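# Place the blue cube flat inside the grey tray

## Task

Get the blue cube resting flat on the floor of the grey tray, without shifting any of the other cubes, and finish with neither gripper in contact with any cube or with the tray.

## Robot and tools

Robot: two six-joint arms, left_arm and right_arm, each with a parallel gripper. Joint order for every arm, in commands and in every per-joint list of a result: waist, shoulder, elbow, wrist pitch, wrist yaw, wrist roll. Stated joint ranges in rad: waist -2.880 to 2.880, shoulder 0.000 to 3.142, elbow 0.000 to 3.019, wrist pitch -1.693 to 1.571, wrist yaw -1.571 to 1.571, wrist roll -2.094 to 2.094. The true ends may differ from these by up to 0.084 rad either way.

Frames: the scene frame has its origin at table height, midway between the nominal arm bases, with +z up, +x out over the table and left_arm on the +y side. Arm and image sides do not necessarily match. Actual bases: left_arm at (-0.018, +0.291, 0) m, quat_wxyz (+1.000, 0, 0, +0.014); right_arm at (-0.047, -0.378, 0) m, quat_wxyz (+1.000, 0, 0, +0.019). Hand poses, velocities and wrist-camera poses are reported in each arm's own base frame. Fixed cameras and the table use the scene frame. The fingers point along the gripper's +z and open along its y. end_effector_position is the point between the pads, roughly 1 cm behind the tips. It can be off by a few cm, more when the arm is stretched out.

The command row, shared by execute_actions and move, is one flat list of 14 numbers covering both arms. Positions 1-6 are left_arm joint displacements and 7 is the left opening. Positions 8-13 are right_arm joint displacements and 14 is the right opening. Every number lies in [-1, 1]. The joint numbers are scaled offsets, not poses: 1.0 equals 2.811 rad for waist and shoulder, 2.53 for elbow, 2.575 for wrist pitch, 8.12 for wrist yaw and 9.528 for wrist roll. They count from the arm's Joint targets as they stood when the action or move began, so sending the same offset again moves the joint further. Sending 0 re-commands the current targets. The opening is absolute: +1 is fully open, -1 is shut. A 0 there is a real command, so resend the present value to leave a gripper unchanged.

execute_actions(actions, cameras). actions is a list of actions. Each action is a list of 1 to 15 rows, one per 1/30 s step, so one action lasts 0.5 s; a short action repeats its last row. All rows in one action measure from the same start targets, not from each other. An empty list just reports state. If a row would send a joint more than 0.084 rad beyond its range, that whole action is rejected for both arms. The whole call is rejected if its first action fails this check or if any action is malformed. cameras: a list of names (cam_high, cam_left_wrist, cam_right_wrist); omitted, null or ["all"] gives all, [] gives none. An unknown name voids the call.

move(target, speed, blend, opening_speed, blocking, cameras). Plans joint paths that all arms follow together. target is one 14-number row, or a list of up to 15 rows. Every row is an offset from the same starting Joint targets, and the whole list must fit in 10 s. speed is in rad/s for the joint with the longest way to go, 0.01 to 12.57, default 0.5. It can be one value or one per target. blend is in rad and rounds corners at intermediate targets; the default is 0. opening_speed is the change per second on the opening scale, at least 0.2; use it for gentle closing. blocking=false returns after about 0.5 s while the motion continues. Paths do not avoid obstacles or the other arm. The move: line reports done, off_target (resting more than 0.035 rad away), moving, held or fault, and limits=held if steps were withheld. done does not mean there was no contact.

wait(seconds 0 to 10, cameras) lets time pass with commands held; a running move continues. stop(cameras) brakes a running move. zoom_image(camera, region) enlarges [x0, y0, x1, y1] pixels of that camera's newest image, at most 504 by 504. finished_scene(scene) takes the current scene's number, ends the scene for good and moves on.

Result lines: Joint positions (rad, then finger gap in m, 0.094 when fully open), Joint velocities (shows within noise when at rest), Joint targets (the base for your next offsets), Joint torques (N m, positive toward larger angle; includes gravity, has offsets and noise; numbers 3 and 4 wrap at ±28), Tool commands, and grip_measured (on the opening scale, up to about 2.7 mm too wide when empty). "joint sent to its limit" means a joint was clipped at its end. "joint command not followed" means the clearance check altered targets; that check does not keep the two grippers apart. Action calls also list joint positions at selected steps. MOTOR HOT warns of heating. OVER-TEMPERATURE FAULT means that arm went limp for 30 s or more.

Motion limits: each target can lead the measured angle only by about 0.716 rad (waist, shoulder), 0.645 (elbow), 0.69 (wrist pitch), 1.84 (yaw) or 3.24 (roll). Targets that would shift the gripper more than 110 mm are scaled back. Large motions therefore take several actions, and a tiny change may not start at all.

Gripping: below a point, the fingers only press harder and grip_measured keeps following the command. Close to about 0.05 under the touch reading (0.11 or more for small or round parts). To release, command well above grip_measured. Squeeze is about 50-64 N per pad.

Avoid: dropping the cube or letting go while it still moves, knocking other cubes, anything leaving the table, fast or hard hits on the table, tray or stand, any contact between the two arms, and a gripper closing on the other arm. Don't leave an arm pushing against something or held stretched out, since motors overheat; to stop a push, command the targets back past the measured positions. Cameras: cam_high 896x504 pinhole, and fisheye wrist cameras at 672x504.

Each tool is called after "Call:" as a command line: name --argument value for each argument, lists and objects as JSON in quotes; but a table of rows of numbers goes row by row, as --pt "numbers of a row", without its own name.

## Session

Call:
execute_actions --actions '[]'

Scene clock: 0.00 s.
left_arm: end_effector_position=(+0.2877, +0.3249, +0.1641) grip_measured=+1.000 end_effector_quat_wxyz=(+0.226, +0.105, +0.960, -0.131) | right_arm: end_effector_position=(+0.7330, -0.2689, +0.1860) grip_measured=+1.000 end_effector_quat_wxyz=(+0.349, +0.434, +0.660, -0.505)
Joint positions: left_arm=[1.049 1.54 1.213 -1.309 0.524 1.286 0.094] | right_arm=[-0.136 2.293 2.088 -0.809 1.277 0.61 0.094]
Joint velocities: within noise
Joint torques (N m): no reading
Motor temperatures (°C): left_arm=[29 29 29 30 30 30 28] | right_arm=[30 31 30 29 27 31 29]
Heat: left arm: hottest wrist pitch 30 °C; right arm: hottest shoulder 31 °C.
Joint targets: left_arm=[1.049 1.548 1.232 -1.309 0.524 1.286] | right_arm=[-0.136 2.280 2.118 -0.805 1.277 0.610]
Tool commands: left_gripper/opening=+1.0 right_gripper/opening=+1.0

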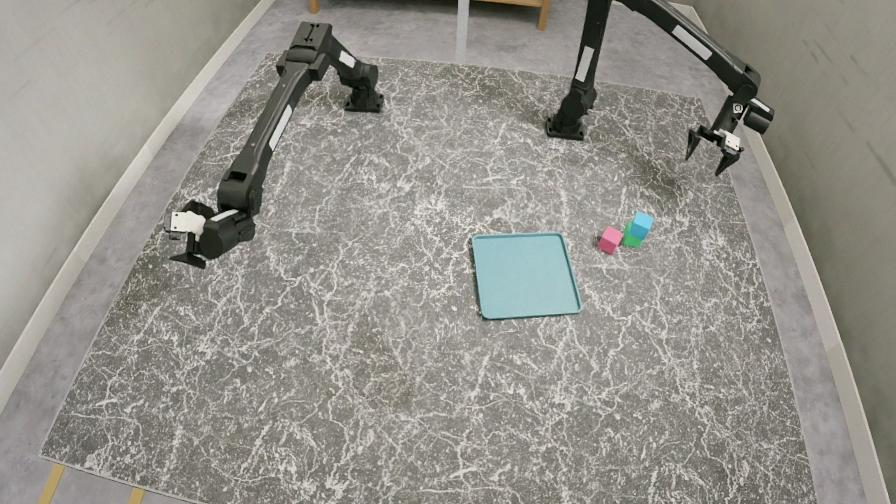

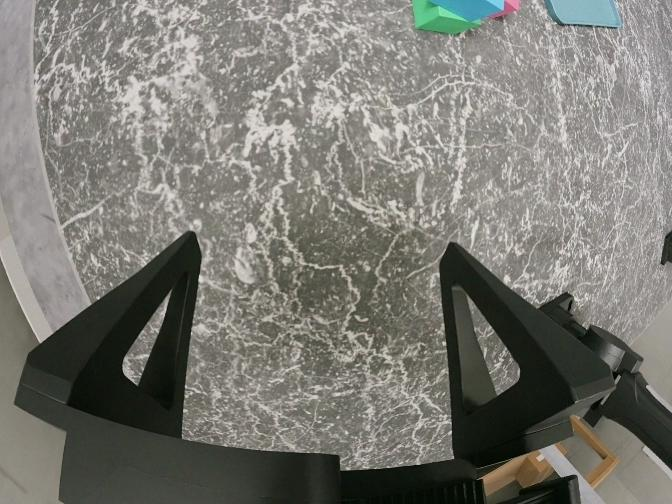

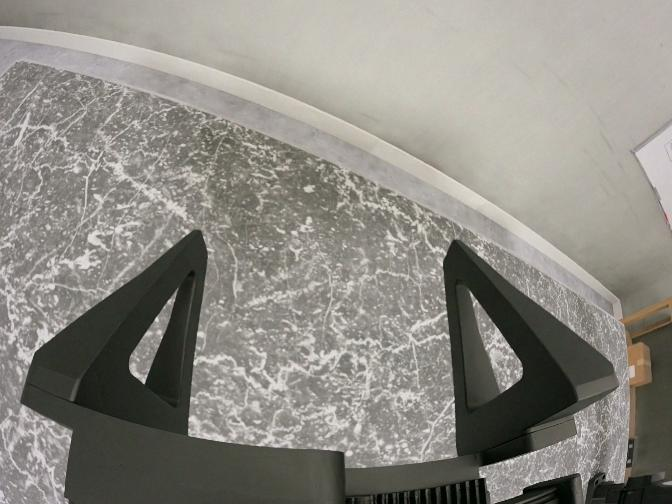

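Call:
move --pt "-0.08 0.02 0.11 -0.06 -0.04 -0.08 1 0 0 0 0 0 0 1" --pt "-0.25 0.029 0.1336 -0.0742 -0.0645 -0.135 1 0 0 0 0 0 0 1" --speed '[0.9,0.9]' --blend 0.15 --cameras '["cam_left_wrist","cam_high"]'

Call:
zoom_image --camera "cam_high" --region '[560, 180, 700, 280]'

Scene clock: 14.70 s.
left_arm: end_effector_position=(+0.4557, +0.1607, +0.2305) grip_measured=+1.000 end_effector_quat_wxyz=(+0.004, -0.166, +0.986, +0.000) | right_arm: end_effector_position=(+0.7330, -0.2689, +0.1860) grip_measured=+1.000 end_effector_quat_wxyz=(+0.349, +0.434, +0.660, -0.505)
Joint positions: left_arm=[0.341 1.599 1.524 -1.489 0.002 0.008 0.094] | right_arm=[-0.136 2.293 2.088 -0.809 1.277 0.61 0.094]
Joint velocities: within noise
Joint torques (N m): left_arm=[0.73 -13.27 12.49 -0.18 0 -0.16] | right_arm=[-1.67 -23.82 10.89 1.58 0.53 0.02]
Motor temperatures (°C): left_arm=[29 29 33 30 31 30 28] | right_arm=[30 32 33 29 27 31 29]
Heat: left arm: hottest elbow 33 °C; right arm: hottest elbow 33 °C.
Joint targets: left_arm=[0.347 1.629 1.570 -1.500 0.000 0.000] | right_arm=[-0.136 2.280 2.118 -0.805 1.277 0.610]
move: off_target (left_arm); left_arm: the elbow is farthest, 0.046 rad from its target
Images, in order (width x height): cam_high 896x504, cam_left_wrist 672x504.

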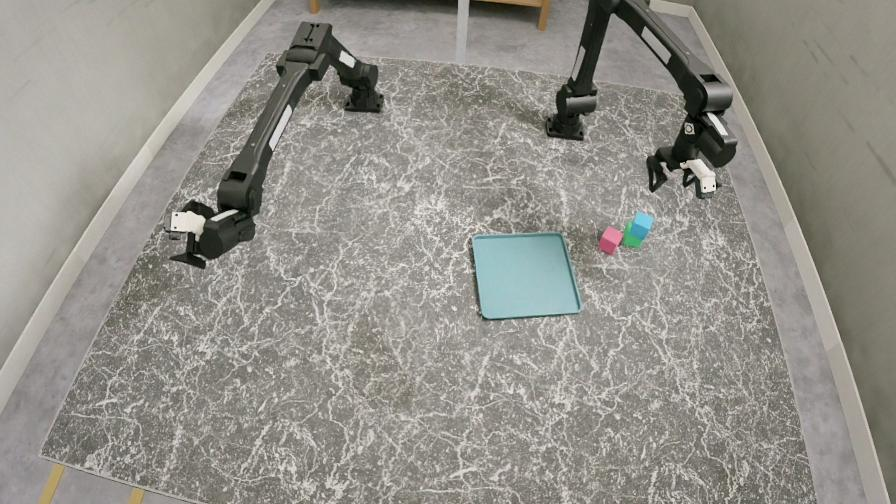

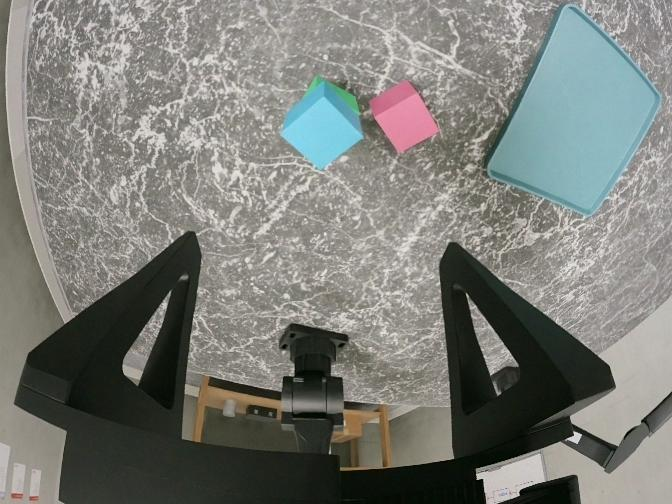

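Scaled by 3.600 from the camera's 896x504 image, which has a finer 1280x720 frame.

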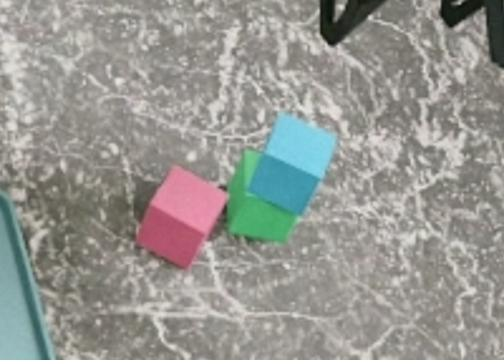

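Call:
zoom_image --camera "cam_left_wrist" --region '[260, 60, 460, 210]'

Scaled by 2.520 from the camera's 672x504 image, which has a finer 960x720 frame.

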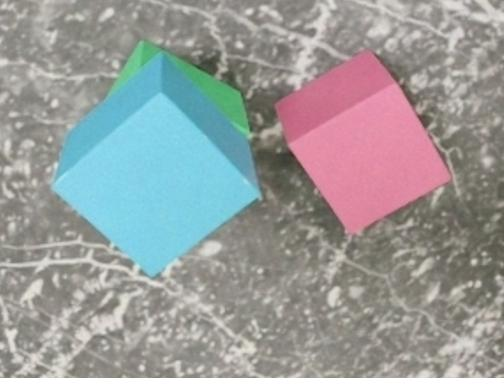

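Call:
move --target '[0.0039,-0.0068,-0.1186,0.1107,0,-0.0756,1,0,0,0,0,0,0,1]' --speed 0.5 --cameras '["cam_left_wrist"]'

Call:
zoom_image --camera "cam_left_wrist" --region '[190, 60, 460, 260]'

Scene clock: 35.73 s.
left_arm: end_effector_position=(+0.4392, +0.1581, +0.1370) grip_measured=+1.000 end_effector_quat_wxyz=(+0.009, -0.505, +0.863, -0.002) | right_arm: end_effector_position=(+0.7330, -0.2689, +0.1860) grip_measured=+1.000 end_effector_quat_wxyz=(+0.349, +0.434, +0.660, -0.505)
Joint positions: left_arm=[0.347 1.599 1.274 -1.227 0.002 -0.713 0.094] | right_arm=[-0.136 2.293 2.088 -0.809 1.277 0.61 0.094]
Joint velocities: within noise
Joint torques (N m): left_arm=[1.32 -13.68 8.08 0.84 -0.08 -0.18] | right_arm=[-1.49 -23.82 10.78 1.58 0.52 0]
Motor temperatures (°C): left_arm=[29 31 36 30 30 30 28] | right_arm=[30 34 35 29 27 31 29]
Heat: left arm: hottest elbow 36 °C; right arm: hottest elbow 35 °C.
Joint targets: left_arm=[0.358 1.610 1.270 -1.215 0.000 -0.721] | right_arm=[-0.136 2.280 2.118 -0.805 1.277 0.610]
move: done
Images, in order (width x height): cam_left_wrist 672x504.

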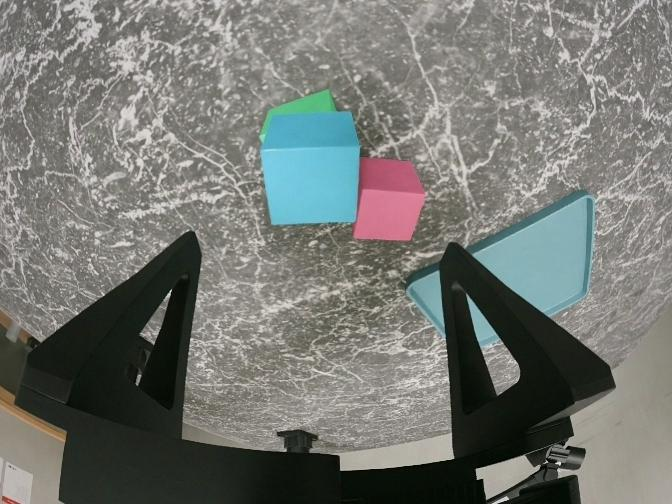

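Scaled by 1.867 from the camera's 672x504 image, which has a finer 960x720 frame.

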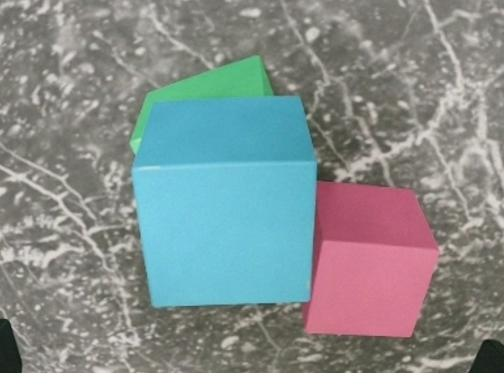

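Call:
move --target '[0.0022,0.0199,-0.0427,0.0571,0,0,1,0,0,0,0,0,0,1]' --speed 0.3 --cameras '["cam_left_wrist","cam_high"]'

Scene clock: 44.97 s.
left_arm: end_effector_position=(+0.4302, +0.1578, +0.0789) grip_measured=+1.000 end_effector_quat_wxyz=(+0.005, -0.508, +0.861, -0.002) | right_arm: end_effector_position=(+0.7330, -0.2689, +0.1860) grip_measured=+1.000 end_effector_quat_wxyz=(+0.349, +0.434, +0.660, -0.505)
Joint positions: left_arm=[0.353 1.643 1.163 -1.081 0.002 -0.713 0.094] | right_arm=[-0.136 2.293 2.088 -0.809 1.277 0.61 0.094]
Joint velocities: within noise
Joint torques (N m): left_arm=[1.08 -13.51 7.76 0.99 -0.1 -0.14] | right_arm=[-1.67 -23.94 10.93 1.55 0.54 0.05]
Motor temperatures (°C): left_arm=[29 31 37 30 30 30 28] | right_arm=[30 34 36 29 27 31 29]
Heat: left arm: hottest elbow 37 °C; right arm: hottest elbow 36 °C.
Joint targets: left_arm=[0.364 1.666 1.162 -1.068 0.000 -0.721] | right_arm=[-0.136 2.280 2.118 -0.805 1.277 0.610]
move: done
Images, in order (width x height): cam_high 896x504, cam_left_wrist 672x504.

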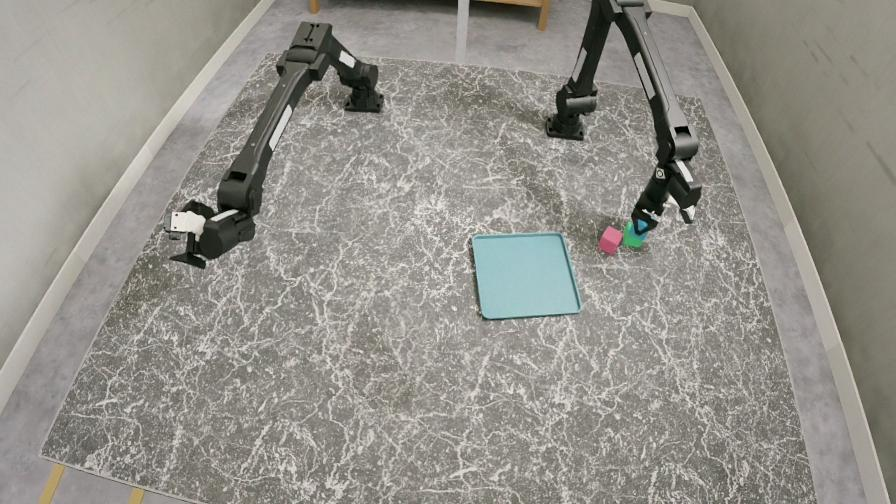

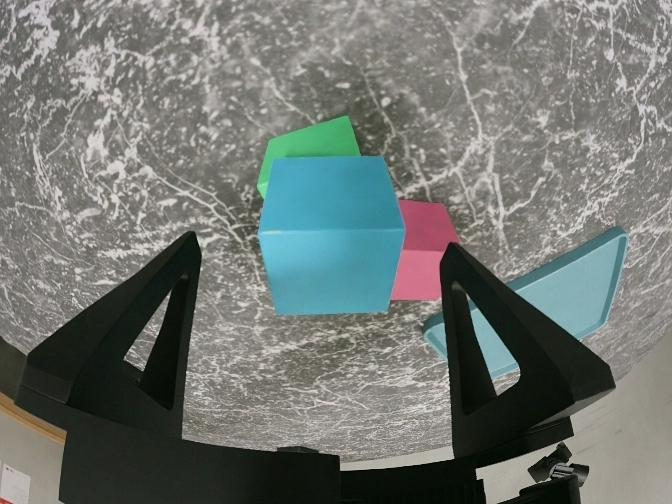

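Call:
move --target '[0,0.0085,-0.0047,0.0117,0,0,1,0,0,0,0,0,0,1]' --speed 0.15 --cameras '["cam_left_wrist","cam_high"]'

Call:
zoom_image --camera "cam_high" --region '[580, 150, 710, 270]'

Scene clock: 52.13 s.
left_arm: end_effector_position=(+0.4324, +0.1586, +0.0677) grip_measured=+1.000 end_effector_quat_wxyz=(+0.006, -0.508, +0.861, -0.002) | right_arm: end_effector_position=(+0.7330, -0.2689, +0.1860) grip_measured=+1.000 end_effector_quat_wxyz=(+0.349, +0.434, +0.660, -0.505)
Joint positions: left_arm=[0.353 1.662 1.154 -1.05 0.002 -0.713 0.094] | right_arm=[-0.136 2.293 2.088 -0.809 1.277 0.61 0.094]
Joint velocities: within noise
Joint torques (N m): left_arm=[1.32 -13.16 7.16 0.98 -0.1 -0.16] | right_arm=[-1.38 -23.82 10.96 1.62 0.51 0.04]
Motor temperatures (°C): left_arm=[29 31 37 30 30 30 28] | right_arm=[30 35 36 29 27 31 29]
Heat: left arm: hottest elbow 37 °C; right arm: hottest elbow 36 °C.
Joint targets: left_arm=[0.364 1.690 1.150 -1.038 0.000 -0.721] | right_arm=[-0.136 2.280 2.118 -0.805 1.277 0.610]
move: done
Images, in order (width x height): cam_high 896x504, cam_left_wrist 672x504.

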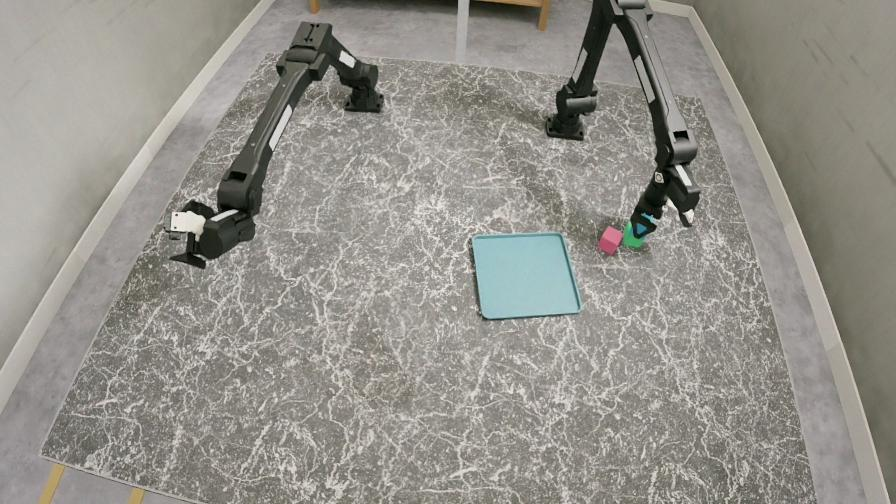

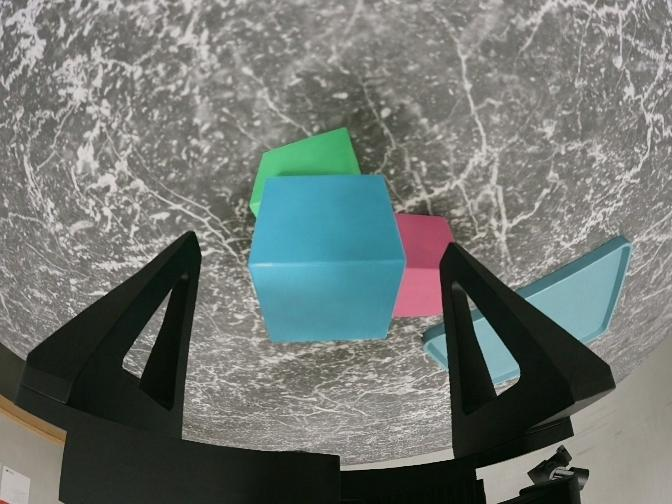

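Scaled by 3.877 from the camera's 896x504 image, which has a finer 1280x720 frame.

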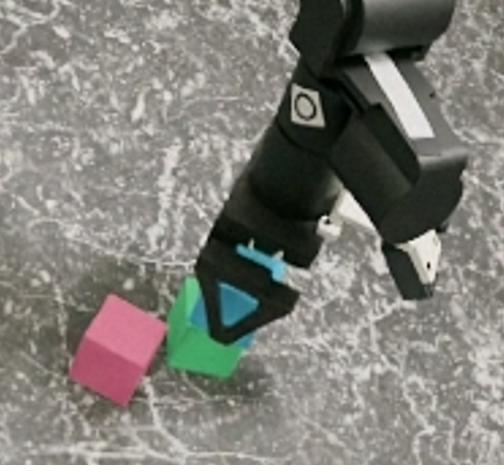

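Call:
move --target '[0,0,0,0,0,0,-0.25,0,0,0,0,0,0,1]' --opening_speed 1.0 --cameras '["cam_left_wrist"]'

Scene clock: 55.17 s.
left_arm: end_effector_position=(+0.4325, +0.1587, +0.0677) grip_measured=-0.062 end_effector_quat_wxyz=(+0.006, -0.509, +0.861, -0.002) | right_arm: end_effector_position=(+0.7330, -0.2689, +0.1860) grip_measured=+1.000 end_effector_quat_wxyz=(+0.349, +0.434, +0.660, -0.505)
Joint positions: left_arm=[0.353 1.662 1.154 -1.05 0.001 -0.714 0.044] | right_arm=[-0.136 2.293 2.088 -0.809 1.277 0.61 0.094]
Joint velocities: within noise
Joint torques (N m): left_arm=[1.26 -12.51 7.46 0.95 -0.07 -0.17] | right_arm=[-1.2 -24.18 10.86 1.63 0.52 0.03]
Motor temperatures (°C): left_arm=[29 31 37 30 30 30 28] | right_arm=[30 35 36 29 27 31 29]
Heat: left arm: hottest elbow 37 °C; right arm: hottest elbow 36 °C.
Joint targets: left_arm=[0.364 1.690 1.150 -1.038 0.000 -0.721] | right_arm=[-0.136 2.280 2.118 -0.805 1.277 0.610]
move: done
Images, in order (width x height): cam_left_wrist 672x504.

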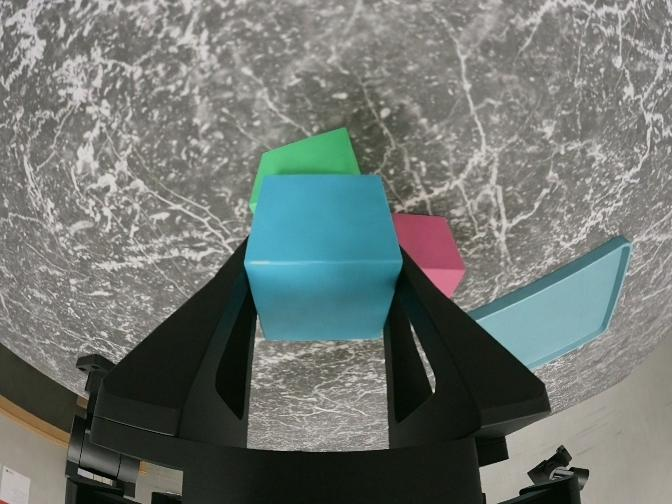

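Call:
move --pt "0 -0.0402 0.0711 -0.0983 0 0 -0.25 0 0 0 0 0 0 1" --pt "-0.2113 0.0527 0.1854 -0.1192 0 0 -0.25 0 0 0 0 0 0 1" --speed '[0.35,0.6]' --blend 0.05 --cameras '["cam_left_wrist","cam_high"]'

Scene clock: 64.50 s.
left_arm: end_effector_position=(+0.5320, -0.1298, +0.1440) grip_measured=-0.061 end_effector_quat_wxyz=(-0.001, -0.236, +0.972, +0.000) | right_arm: end_effector_position=(+0.7330, -0.2689, +0.1860) grip_measured=+1.000 end_effector_quat_wxyz=(+0.349, +0.434, +0.660, -0.505)
Joint positions: left_arm=[-0.238 1.809 1.569 -1.334 0.001 -0.714 0.044] | right_arm=[-0.136 2.293 2.088 -0.809 1.277 0.61 0.094]
Joint velocities: within noise
Joint torques (N m): left_arm=[1.2 -16.15 12.41 -0.25 -0.1 -0.16] | right_arm=[-1.2 -23.88 11.03 1.58 0.52 0.03]
Motor temperatures (°C): left_arm=[29 31 37 30 30 30 29] | right_arm=[30 36 37 29 27 31 29]
Heat: left arm: hottest elbow 37 °C; right arm: hottest elbow 37 °C.
Joint targets: left_arm=[-0.230 1.838 1.619 -1.345 0.000 -0.721] | right_arm=[-0.136 2.280 2.118 -0.805 1.277 0.610]
move: off_target (left_arm); left_arm: the elbow is farthest, 0.050 rad from its target
Images, in order (width x height): cam_high 896x504, cam_left_wrist 672x504.

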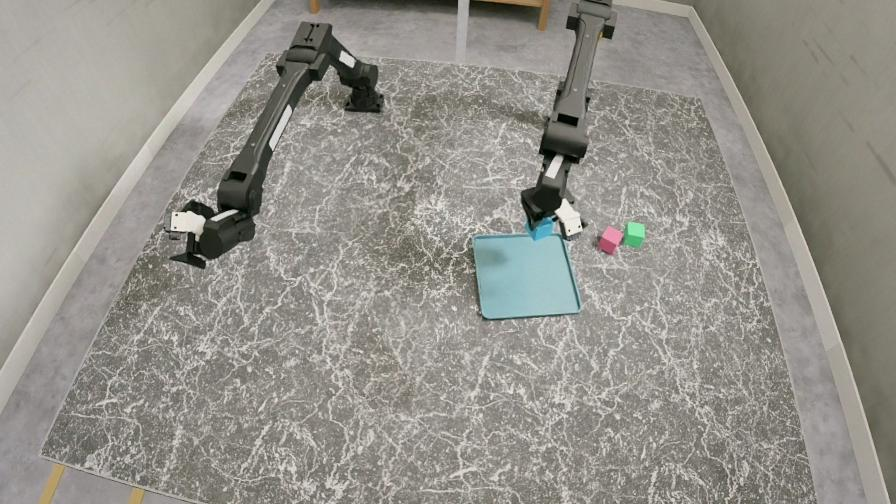

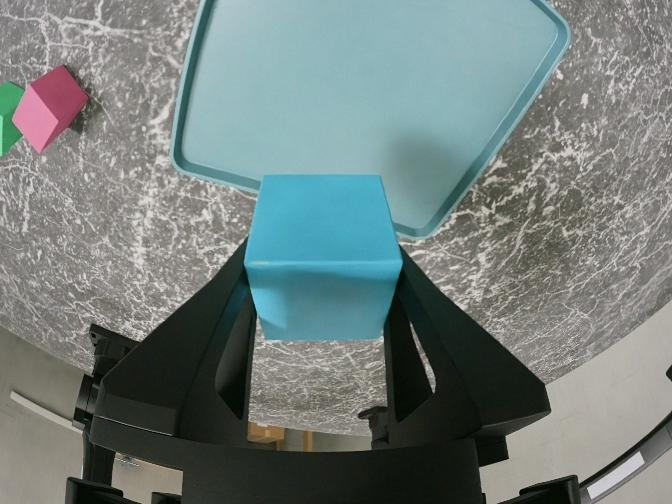

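Call:
move --target '[0,0.0573,-0.0336,0.0866,0,0,-0.25,0,0,0,0,0,0,1]' --speed 0.35 --cameras '["cam_left_wrist","cam_high"]'

Call:
zoom_image --camera "cam_left_wrist" --region '[210, 110, 450, 290]'

Scene clock: 74.03 s.
left_arm: end_effector_position=(+0.5596, -0.1365, +0.0383) grip_measured=-0.061 end_effector_quat_wxyz=(-0.005, -0.236, +0.972, +0.002) | right_arm: end_effector_position=(+0.7330, -0.2689, +0.1860) grip_measured=+1.000 end_effector_quat_wxyz=(+0.349, +0.434, +0.660, -0.505)
Joint positions: left_arm=[-0.238 1.978 1.531 -1.134 0.001 -0.714 0.044] | right_arm=[-0.136 2.293 2.088 -0.809 1.277 0.61 0.094]
Joint velocities: within noise
Joint torques (N m): left_arm=[0.97 -18.2 8.21 0.79 -0.06 -0.14] | right_arm=[-1.67 -23.77 10.97 1.59 0.52 0.01]
Motor temperatures (°C): left_arm=[29 32 38 30 30 30 30] | right_arm=[30 36 37 29 27 31 29]
Heat: left arm: hottest elbow 38 °C; right arm: hottest elbow 37 °C.
Joint targets: left_arm=[-0.230 1.999 1.534 -1.122 0.000 -0.721] | right_arm=[-0.136 2.280 2.118 -0.805 1.277 0.610]
move: done
Images, in order (width x height): cam_high 896x504, cam_left_wrist 672x504.

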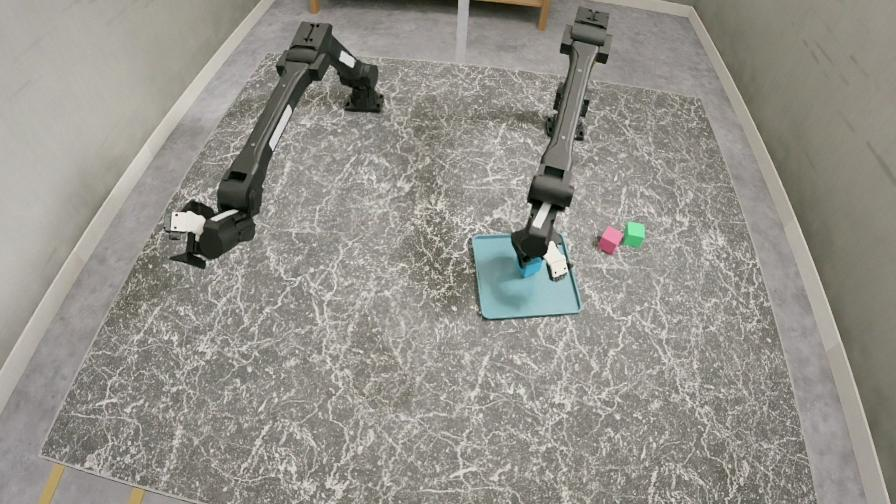

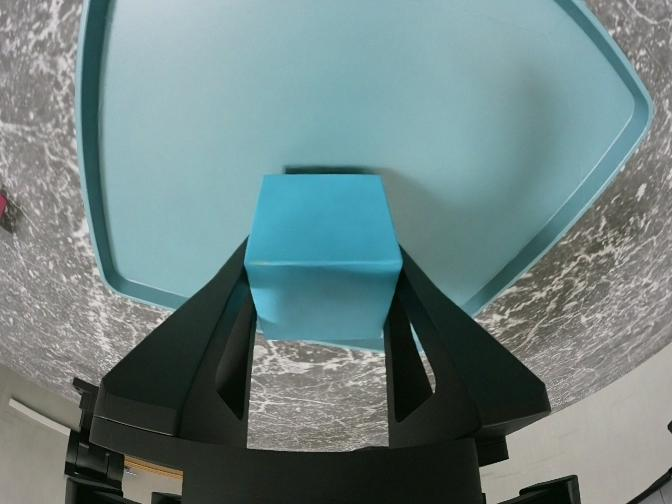

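Scaled by 2.100 from the camera's 672x504 image, which has a finer 960x720 frame.

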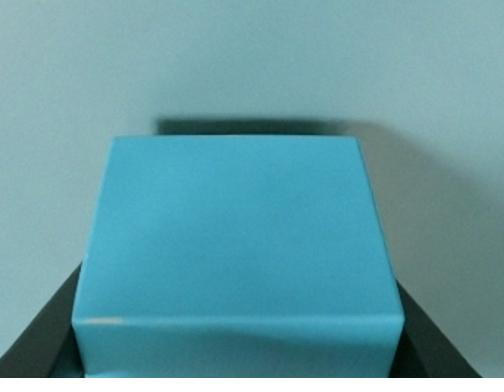

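Call:
move --target '[0,0.0053,0,0.0085,0,0,-0.25,0,0,0,0,0,0,1]' --speed 0.08 --cameras '["cam_left_wrist"]'

Call:
zoom_image --camera "cam_left_wrist" --region '[210, 110, 450, 290]'

Scene clock: 79.37 s.
left_arm: end_effector_position=(+0.5646, -0.1378, +0.0375) grip_measured=-0.061 end_effector_quat_wxyz=(+0.004, -0.236, +0.972, -0.003) | right_arm: end_effector_position=(+0.7330, -0.2689, +0.1860) grip_measured=+1.000 end_effector_quat_wxyz=(+0.349, +0.434, +0.660, -0.505)
Joint positions: left_arm=[-0.238 1.979 1.531 -1.113 0.001 -0.714 0.044] | right_arm=[-0.136 2.293 2.088 -0.809 1.277 0.61 0.094]
Joint velocities: within noise
Joint torques (N m): left_arm=[0.79 -18.08 8.21 0.88 -0.07 -0.18] | right_arm=[-1.55 -24.23 10.86 1.55 0.53 0.02]
Motor temperatures (°C): left_arm=[29 33 39 30 30 30 30] | right_arm=[30 36 38 29 27 31 29]
Heat: left arm: hottest elbow 39 °C; right arm: hottest elbow 38 °C.
Joint targets: left_arm=[-0.230 2.014 1.534 -1.100 0.000 -0.721] | right_arm=[-0.136 2.280 2.118 -0.805 1.277 0.610]
move: done
Images, in order (width x height): cam_left_wrist 672x504.

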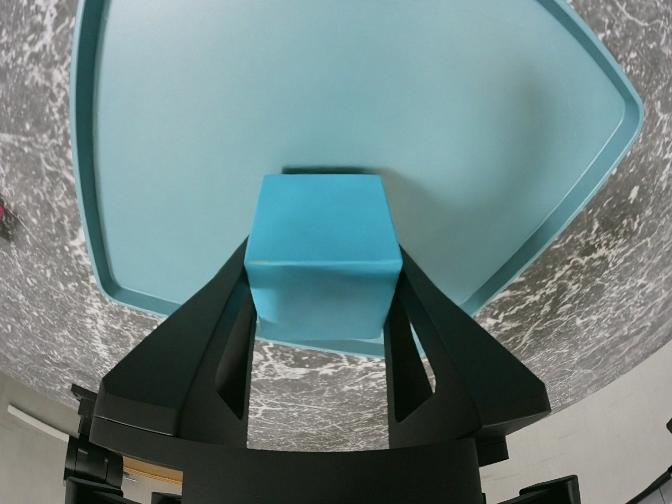

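Scaled by 2.100 from the camera's 672x504 image, which has a finer 960x720 frame.

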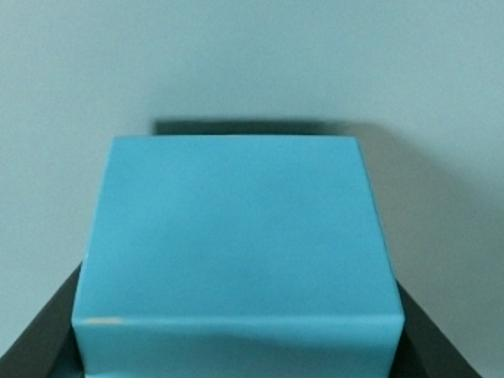

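Call:
move --target '[0,0,-0.0103,0.0075,0,0,-0.25,0,0,0,0,0,0,1]' --speed 0.08 --cameras '["cam_left_wrist"]'

Call:
zoom_image --camera "cam_left_wrist" --region '[210, 110, 450, 290]'

Scene clock: 82.47 s.
left_arm: end_effector_position=(+0.5607, -0.1368, +0.0294) grip_measured=-0.061 end_effector_quat_wxyz=(+0.003, -0.236, +0.972, -0.002) | right_arm: end_effector_position=(+0.7330, -0.2689, +0.1860) grip_measured=+1.000 end_effector_quat_wxyz=(+0.349, +0.434, +0.660, -0.505)
Joint positions: left_arm=[-0.238 1.981 1.51 -1.093 0.001 -0.714 0.044] | right_arm=[-0.136 2.293 2.088 -0.809 1.277 0.61 0.094]
Joint velocities: within noise
Joint torques (N m): left_arm=[1.08 -17.2 7.75 0.9 -0.06 -0.15] | right_arm=[-1.32 -23.77 10.93 1.62 0.53 0.03]
Motor temperatures (°C): left_arm=[29 33 39 30 30 30 30] | right_arm=[30 36 38 29 27 31 29]
Heat: left arm: hottest elbow 39 °C; right arm: hottest elbow 38 °C.
Joint targets: left_arm=[-0.230 2.014 1.508 -1.080 0.000 -0.721] | right_arm=[-0.136 2.280 2.118 -0.805 1.277 0.610]
move: done
Images, in order (width x height): cam_left_wrist 672x504.

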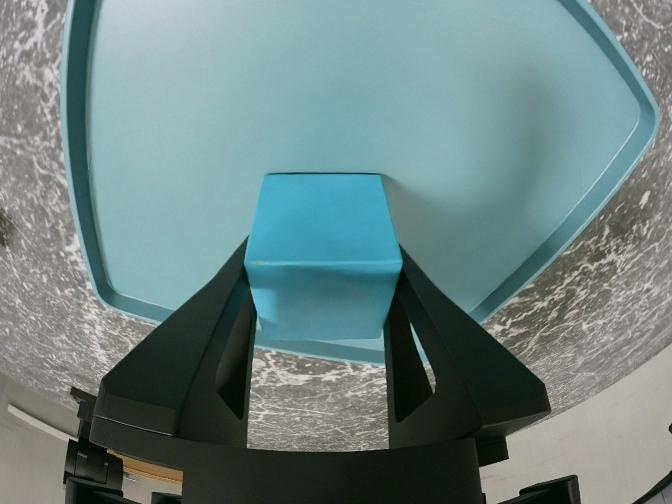

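Scaled by 2.100 from the camera's 672x504 image, which has a finer 960x720 frame.

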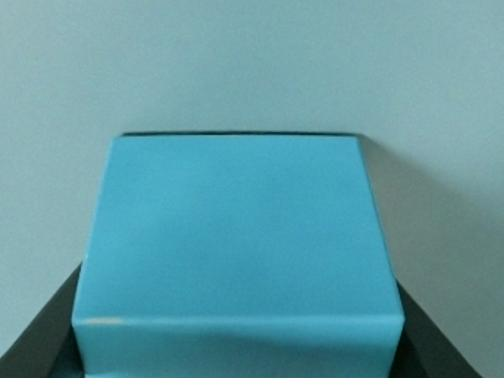

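About 2 mm more.

Call:
move --target '[0,0,-0.0028,0.0028,0,0,-0.25,0,0,0,0,0,0,1]' --speed 0.04 --cameras '["cam_left_wrist"]'

Call:
zoom_image --camera "cam_left_wrist" --region '[210, 110, 450, 290]'

Scene clock: 84.90 s.
left_arm: end_effector_position=(+0.5601, -0.1367, +0.0276) grip_measured=-0.061 end_effector_quat_wxyz=(+0.003, -0.236, +0.972, -0.002) | right_arm: end_effector_position=(+0.7330, -0.2689, +0.1860) grip_measured=+1.000 end_effector_quat_wxyz=(+0.349, +0.434, +0.660, -0.505)
Joint positions: left_arm=[-0.238 1.981 1.505 -1.086 0.001 -0.714 0.044] | right_arm=[-0.136 2.293 2.088 -0.809 1.277 0.61 0.094]
Joint velocities: within noise
Joint torques (N m): left_arm=[0.97 -16.91 7.69 0.92 -0.07 -0.14] | right_arm=[-1.55 -23.82 10.86 1.57 0.53 0.02]
Motor temperatures (°C): left_arm=[29 33 39 30 30 30 30] | right_arm=[30 37 38 29 27 31 29]
Heat: left arm: hottest elbow 39 °C; right arm: hottest elbow 38 °C.
Joint targets: left_arm=[-0.230 2.014 1.501 -1.073 0.000 -0.721] | right_arm=[-0.136 2.280 2.118 -0.805 1.277 0.610]
move: done
Images, in order (width x height): cam_left_wrist 672x504.

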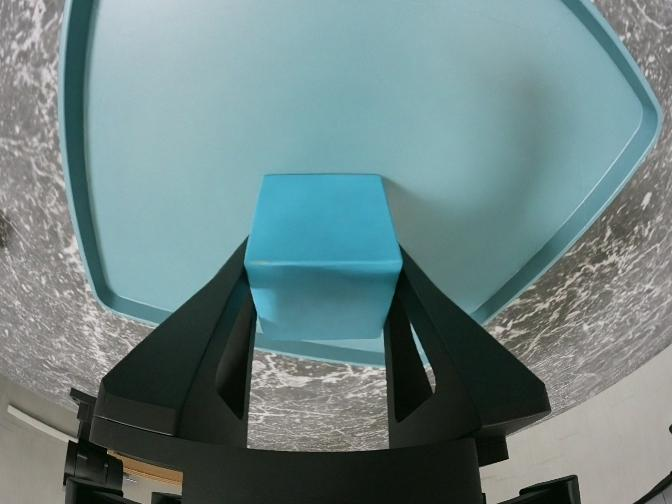

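Scaled by 2.100 from the camera's 672x504 image, which has a finer 960x720 frame.

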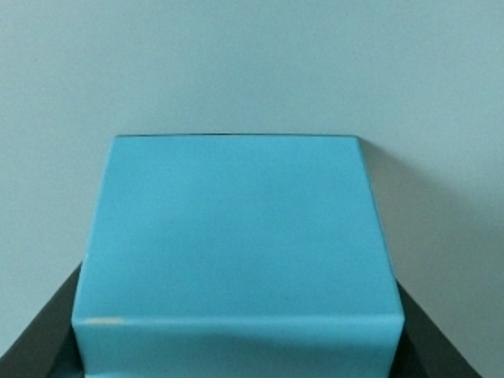

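Call:
move --pt "0 0 0 0 0 0 1 0 0 0 0 0 0 1" --pt "0 -0.04 0.0727 -0.1056 0 0 1 0 0 0 0 0 0 1" --opening_speed 1.0 --speed 0.3 --cameras '["cam_left_wrist","cam_high"]'

Scene clock: 91.37 s.
left_arm: end_effector_position=(+0.5583, -0.1362, +0.1218) grip_measured=+0.998 end_effector_quat_wxyz=(-0.009, -0.236, +0.972, +0.004) | right_arm: end_effector_position=(+0.7330, -0.2689, +0.1860) grip_measured=+1.000 end_effector_quat_wxyz=(+0.349, +0.434, +0.660, -0.505)
Joint positions: left_arm=[-0.238 1.903 1.648 -1.334 0.001 -0.714 0.094] | right_arm=[-0.136 2.293 2.088 -0.809 1.277 0.61 0.094]
Joint velocities: within noise
Joint torques (N m): left_arm=[1.26 -19.14 11.48 -0.31 -0.06 -0.15] | right_arm=[-1.49 -23.77 10.86 1.66 0.5 0.03]
Motor temperatures (°C): left_arm=[29 33 39 30 30 30 30] | right_arm=[30 37 38 29 27 31 29]
Heat: left arm: hottest elbow 39 °C; right arm: hottest elbow 38 °C.
Joint targets: left_arm=[-0.230 1.902 1.684 -1.345 0.000 -0.721] | right_arm=[-0.136 2.280 2.118 -0.805 1.277 0.610]
move: off_target (left_arm); left_arm: the elbow is farthest, 0.037 rad from its target
Images, in order (width x height): cam_high 896x504, cam_left_wrist 672x504.

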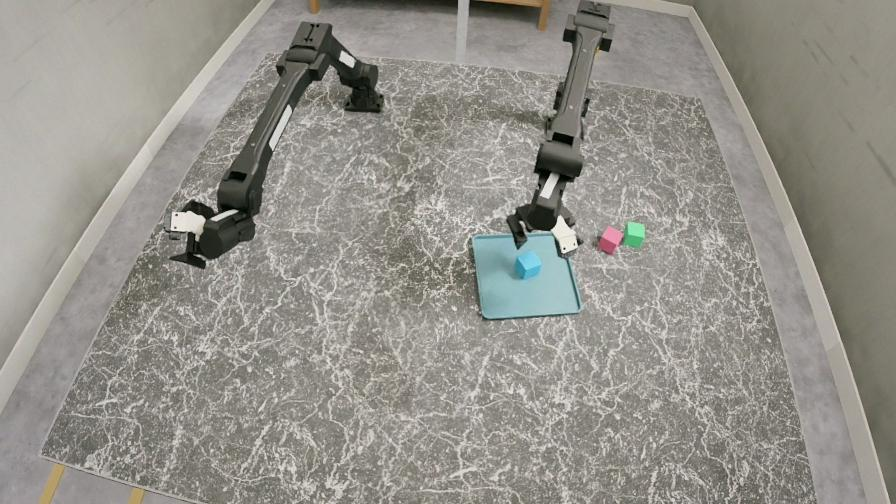

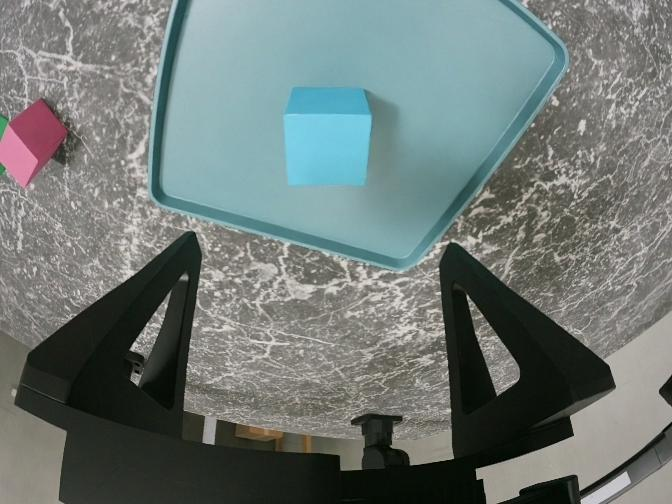

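Call:
finished_scene --scene 2

The scene is finished: the task was done.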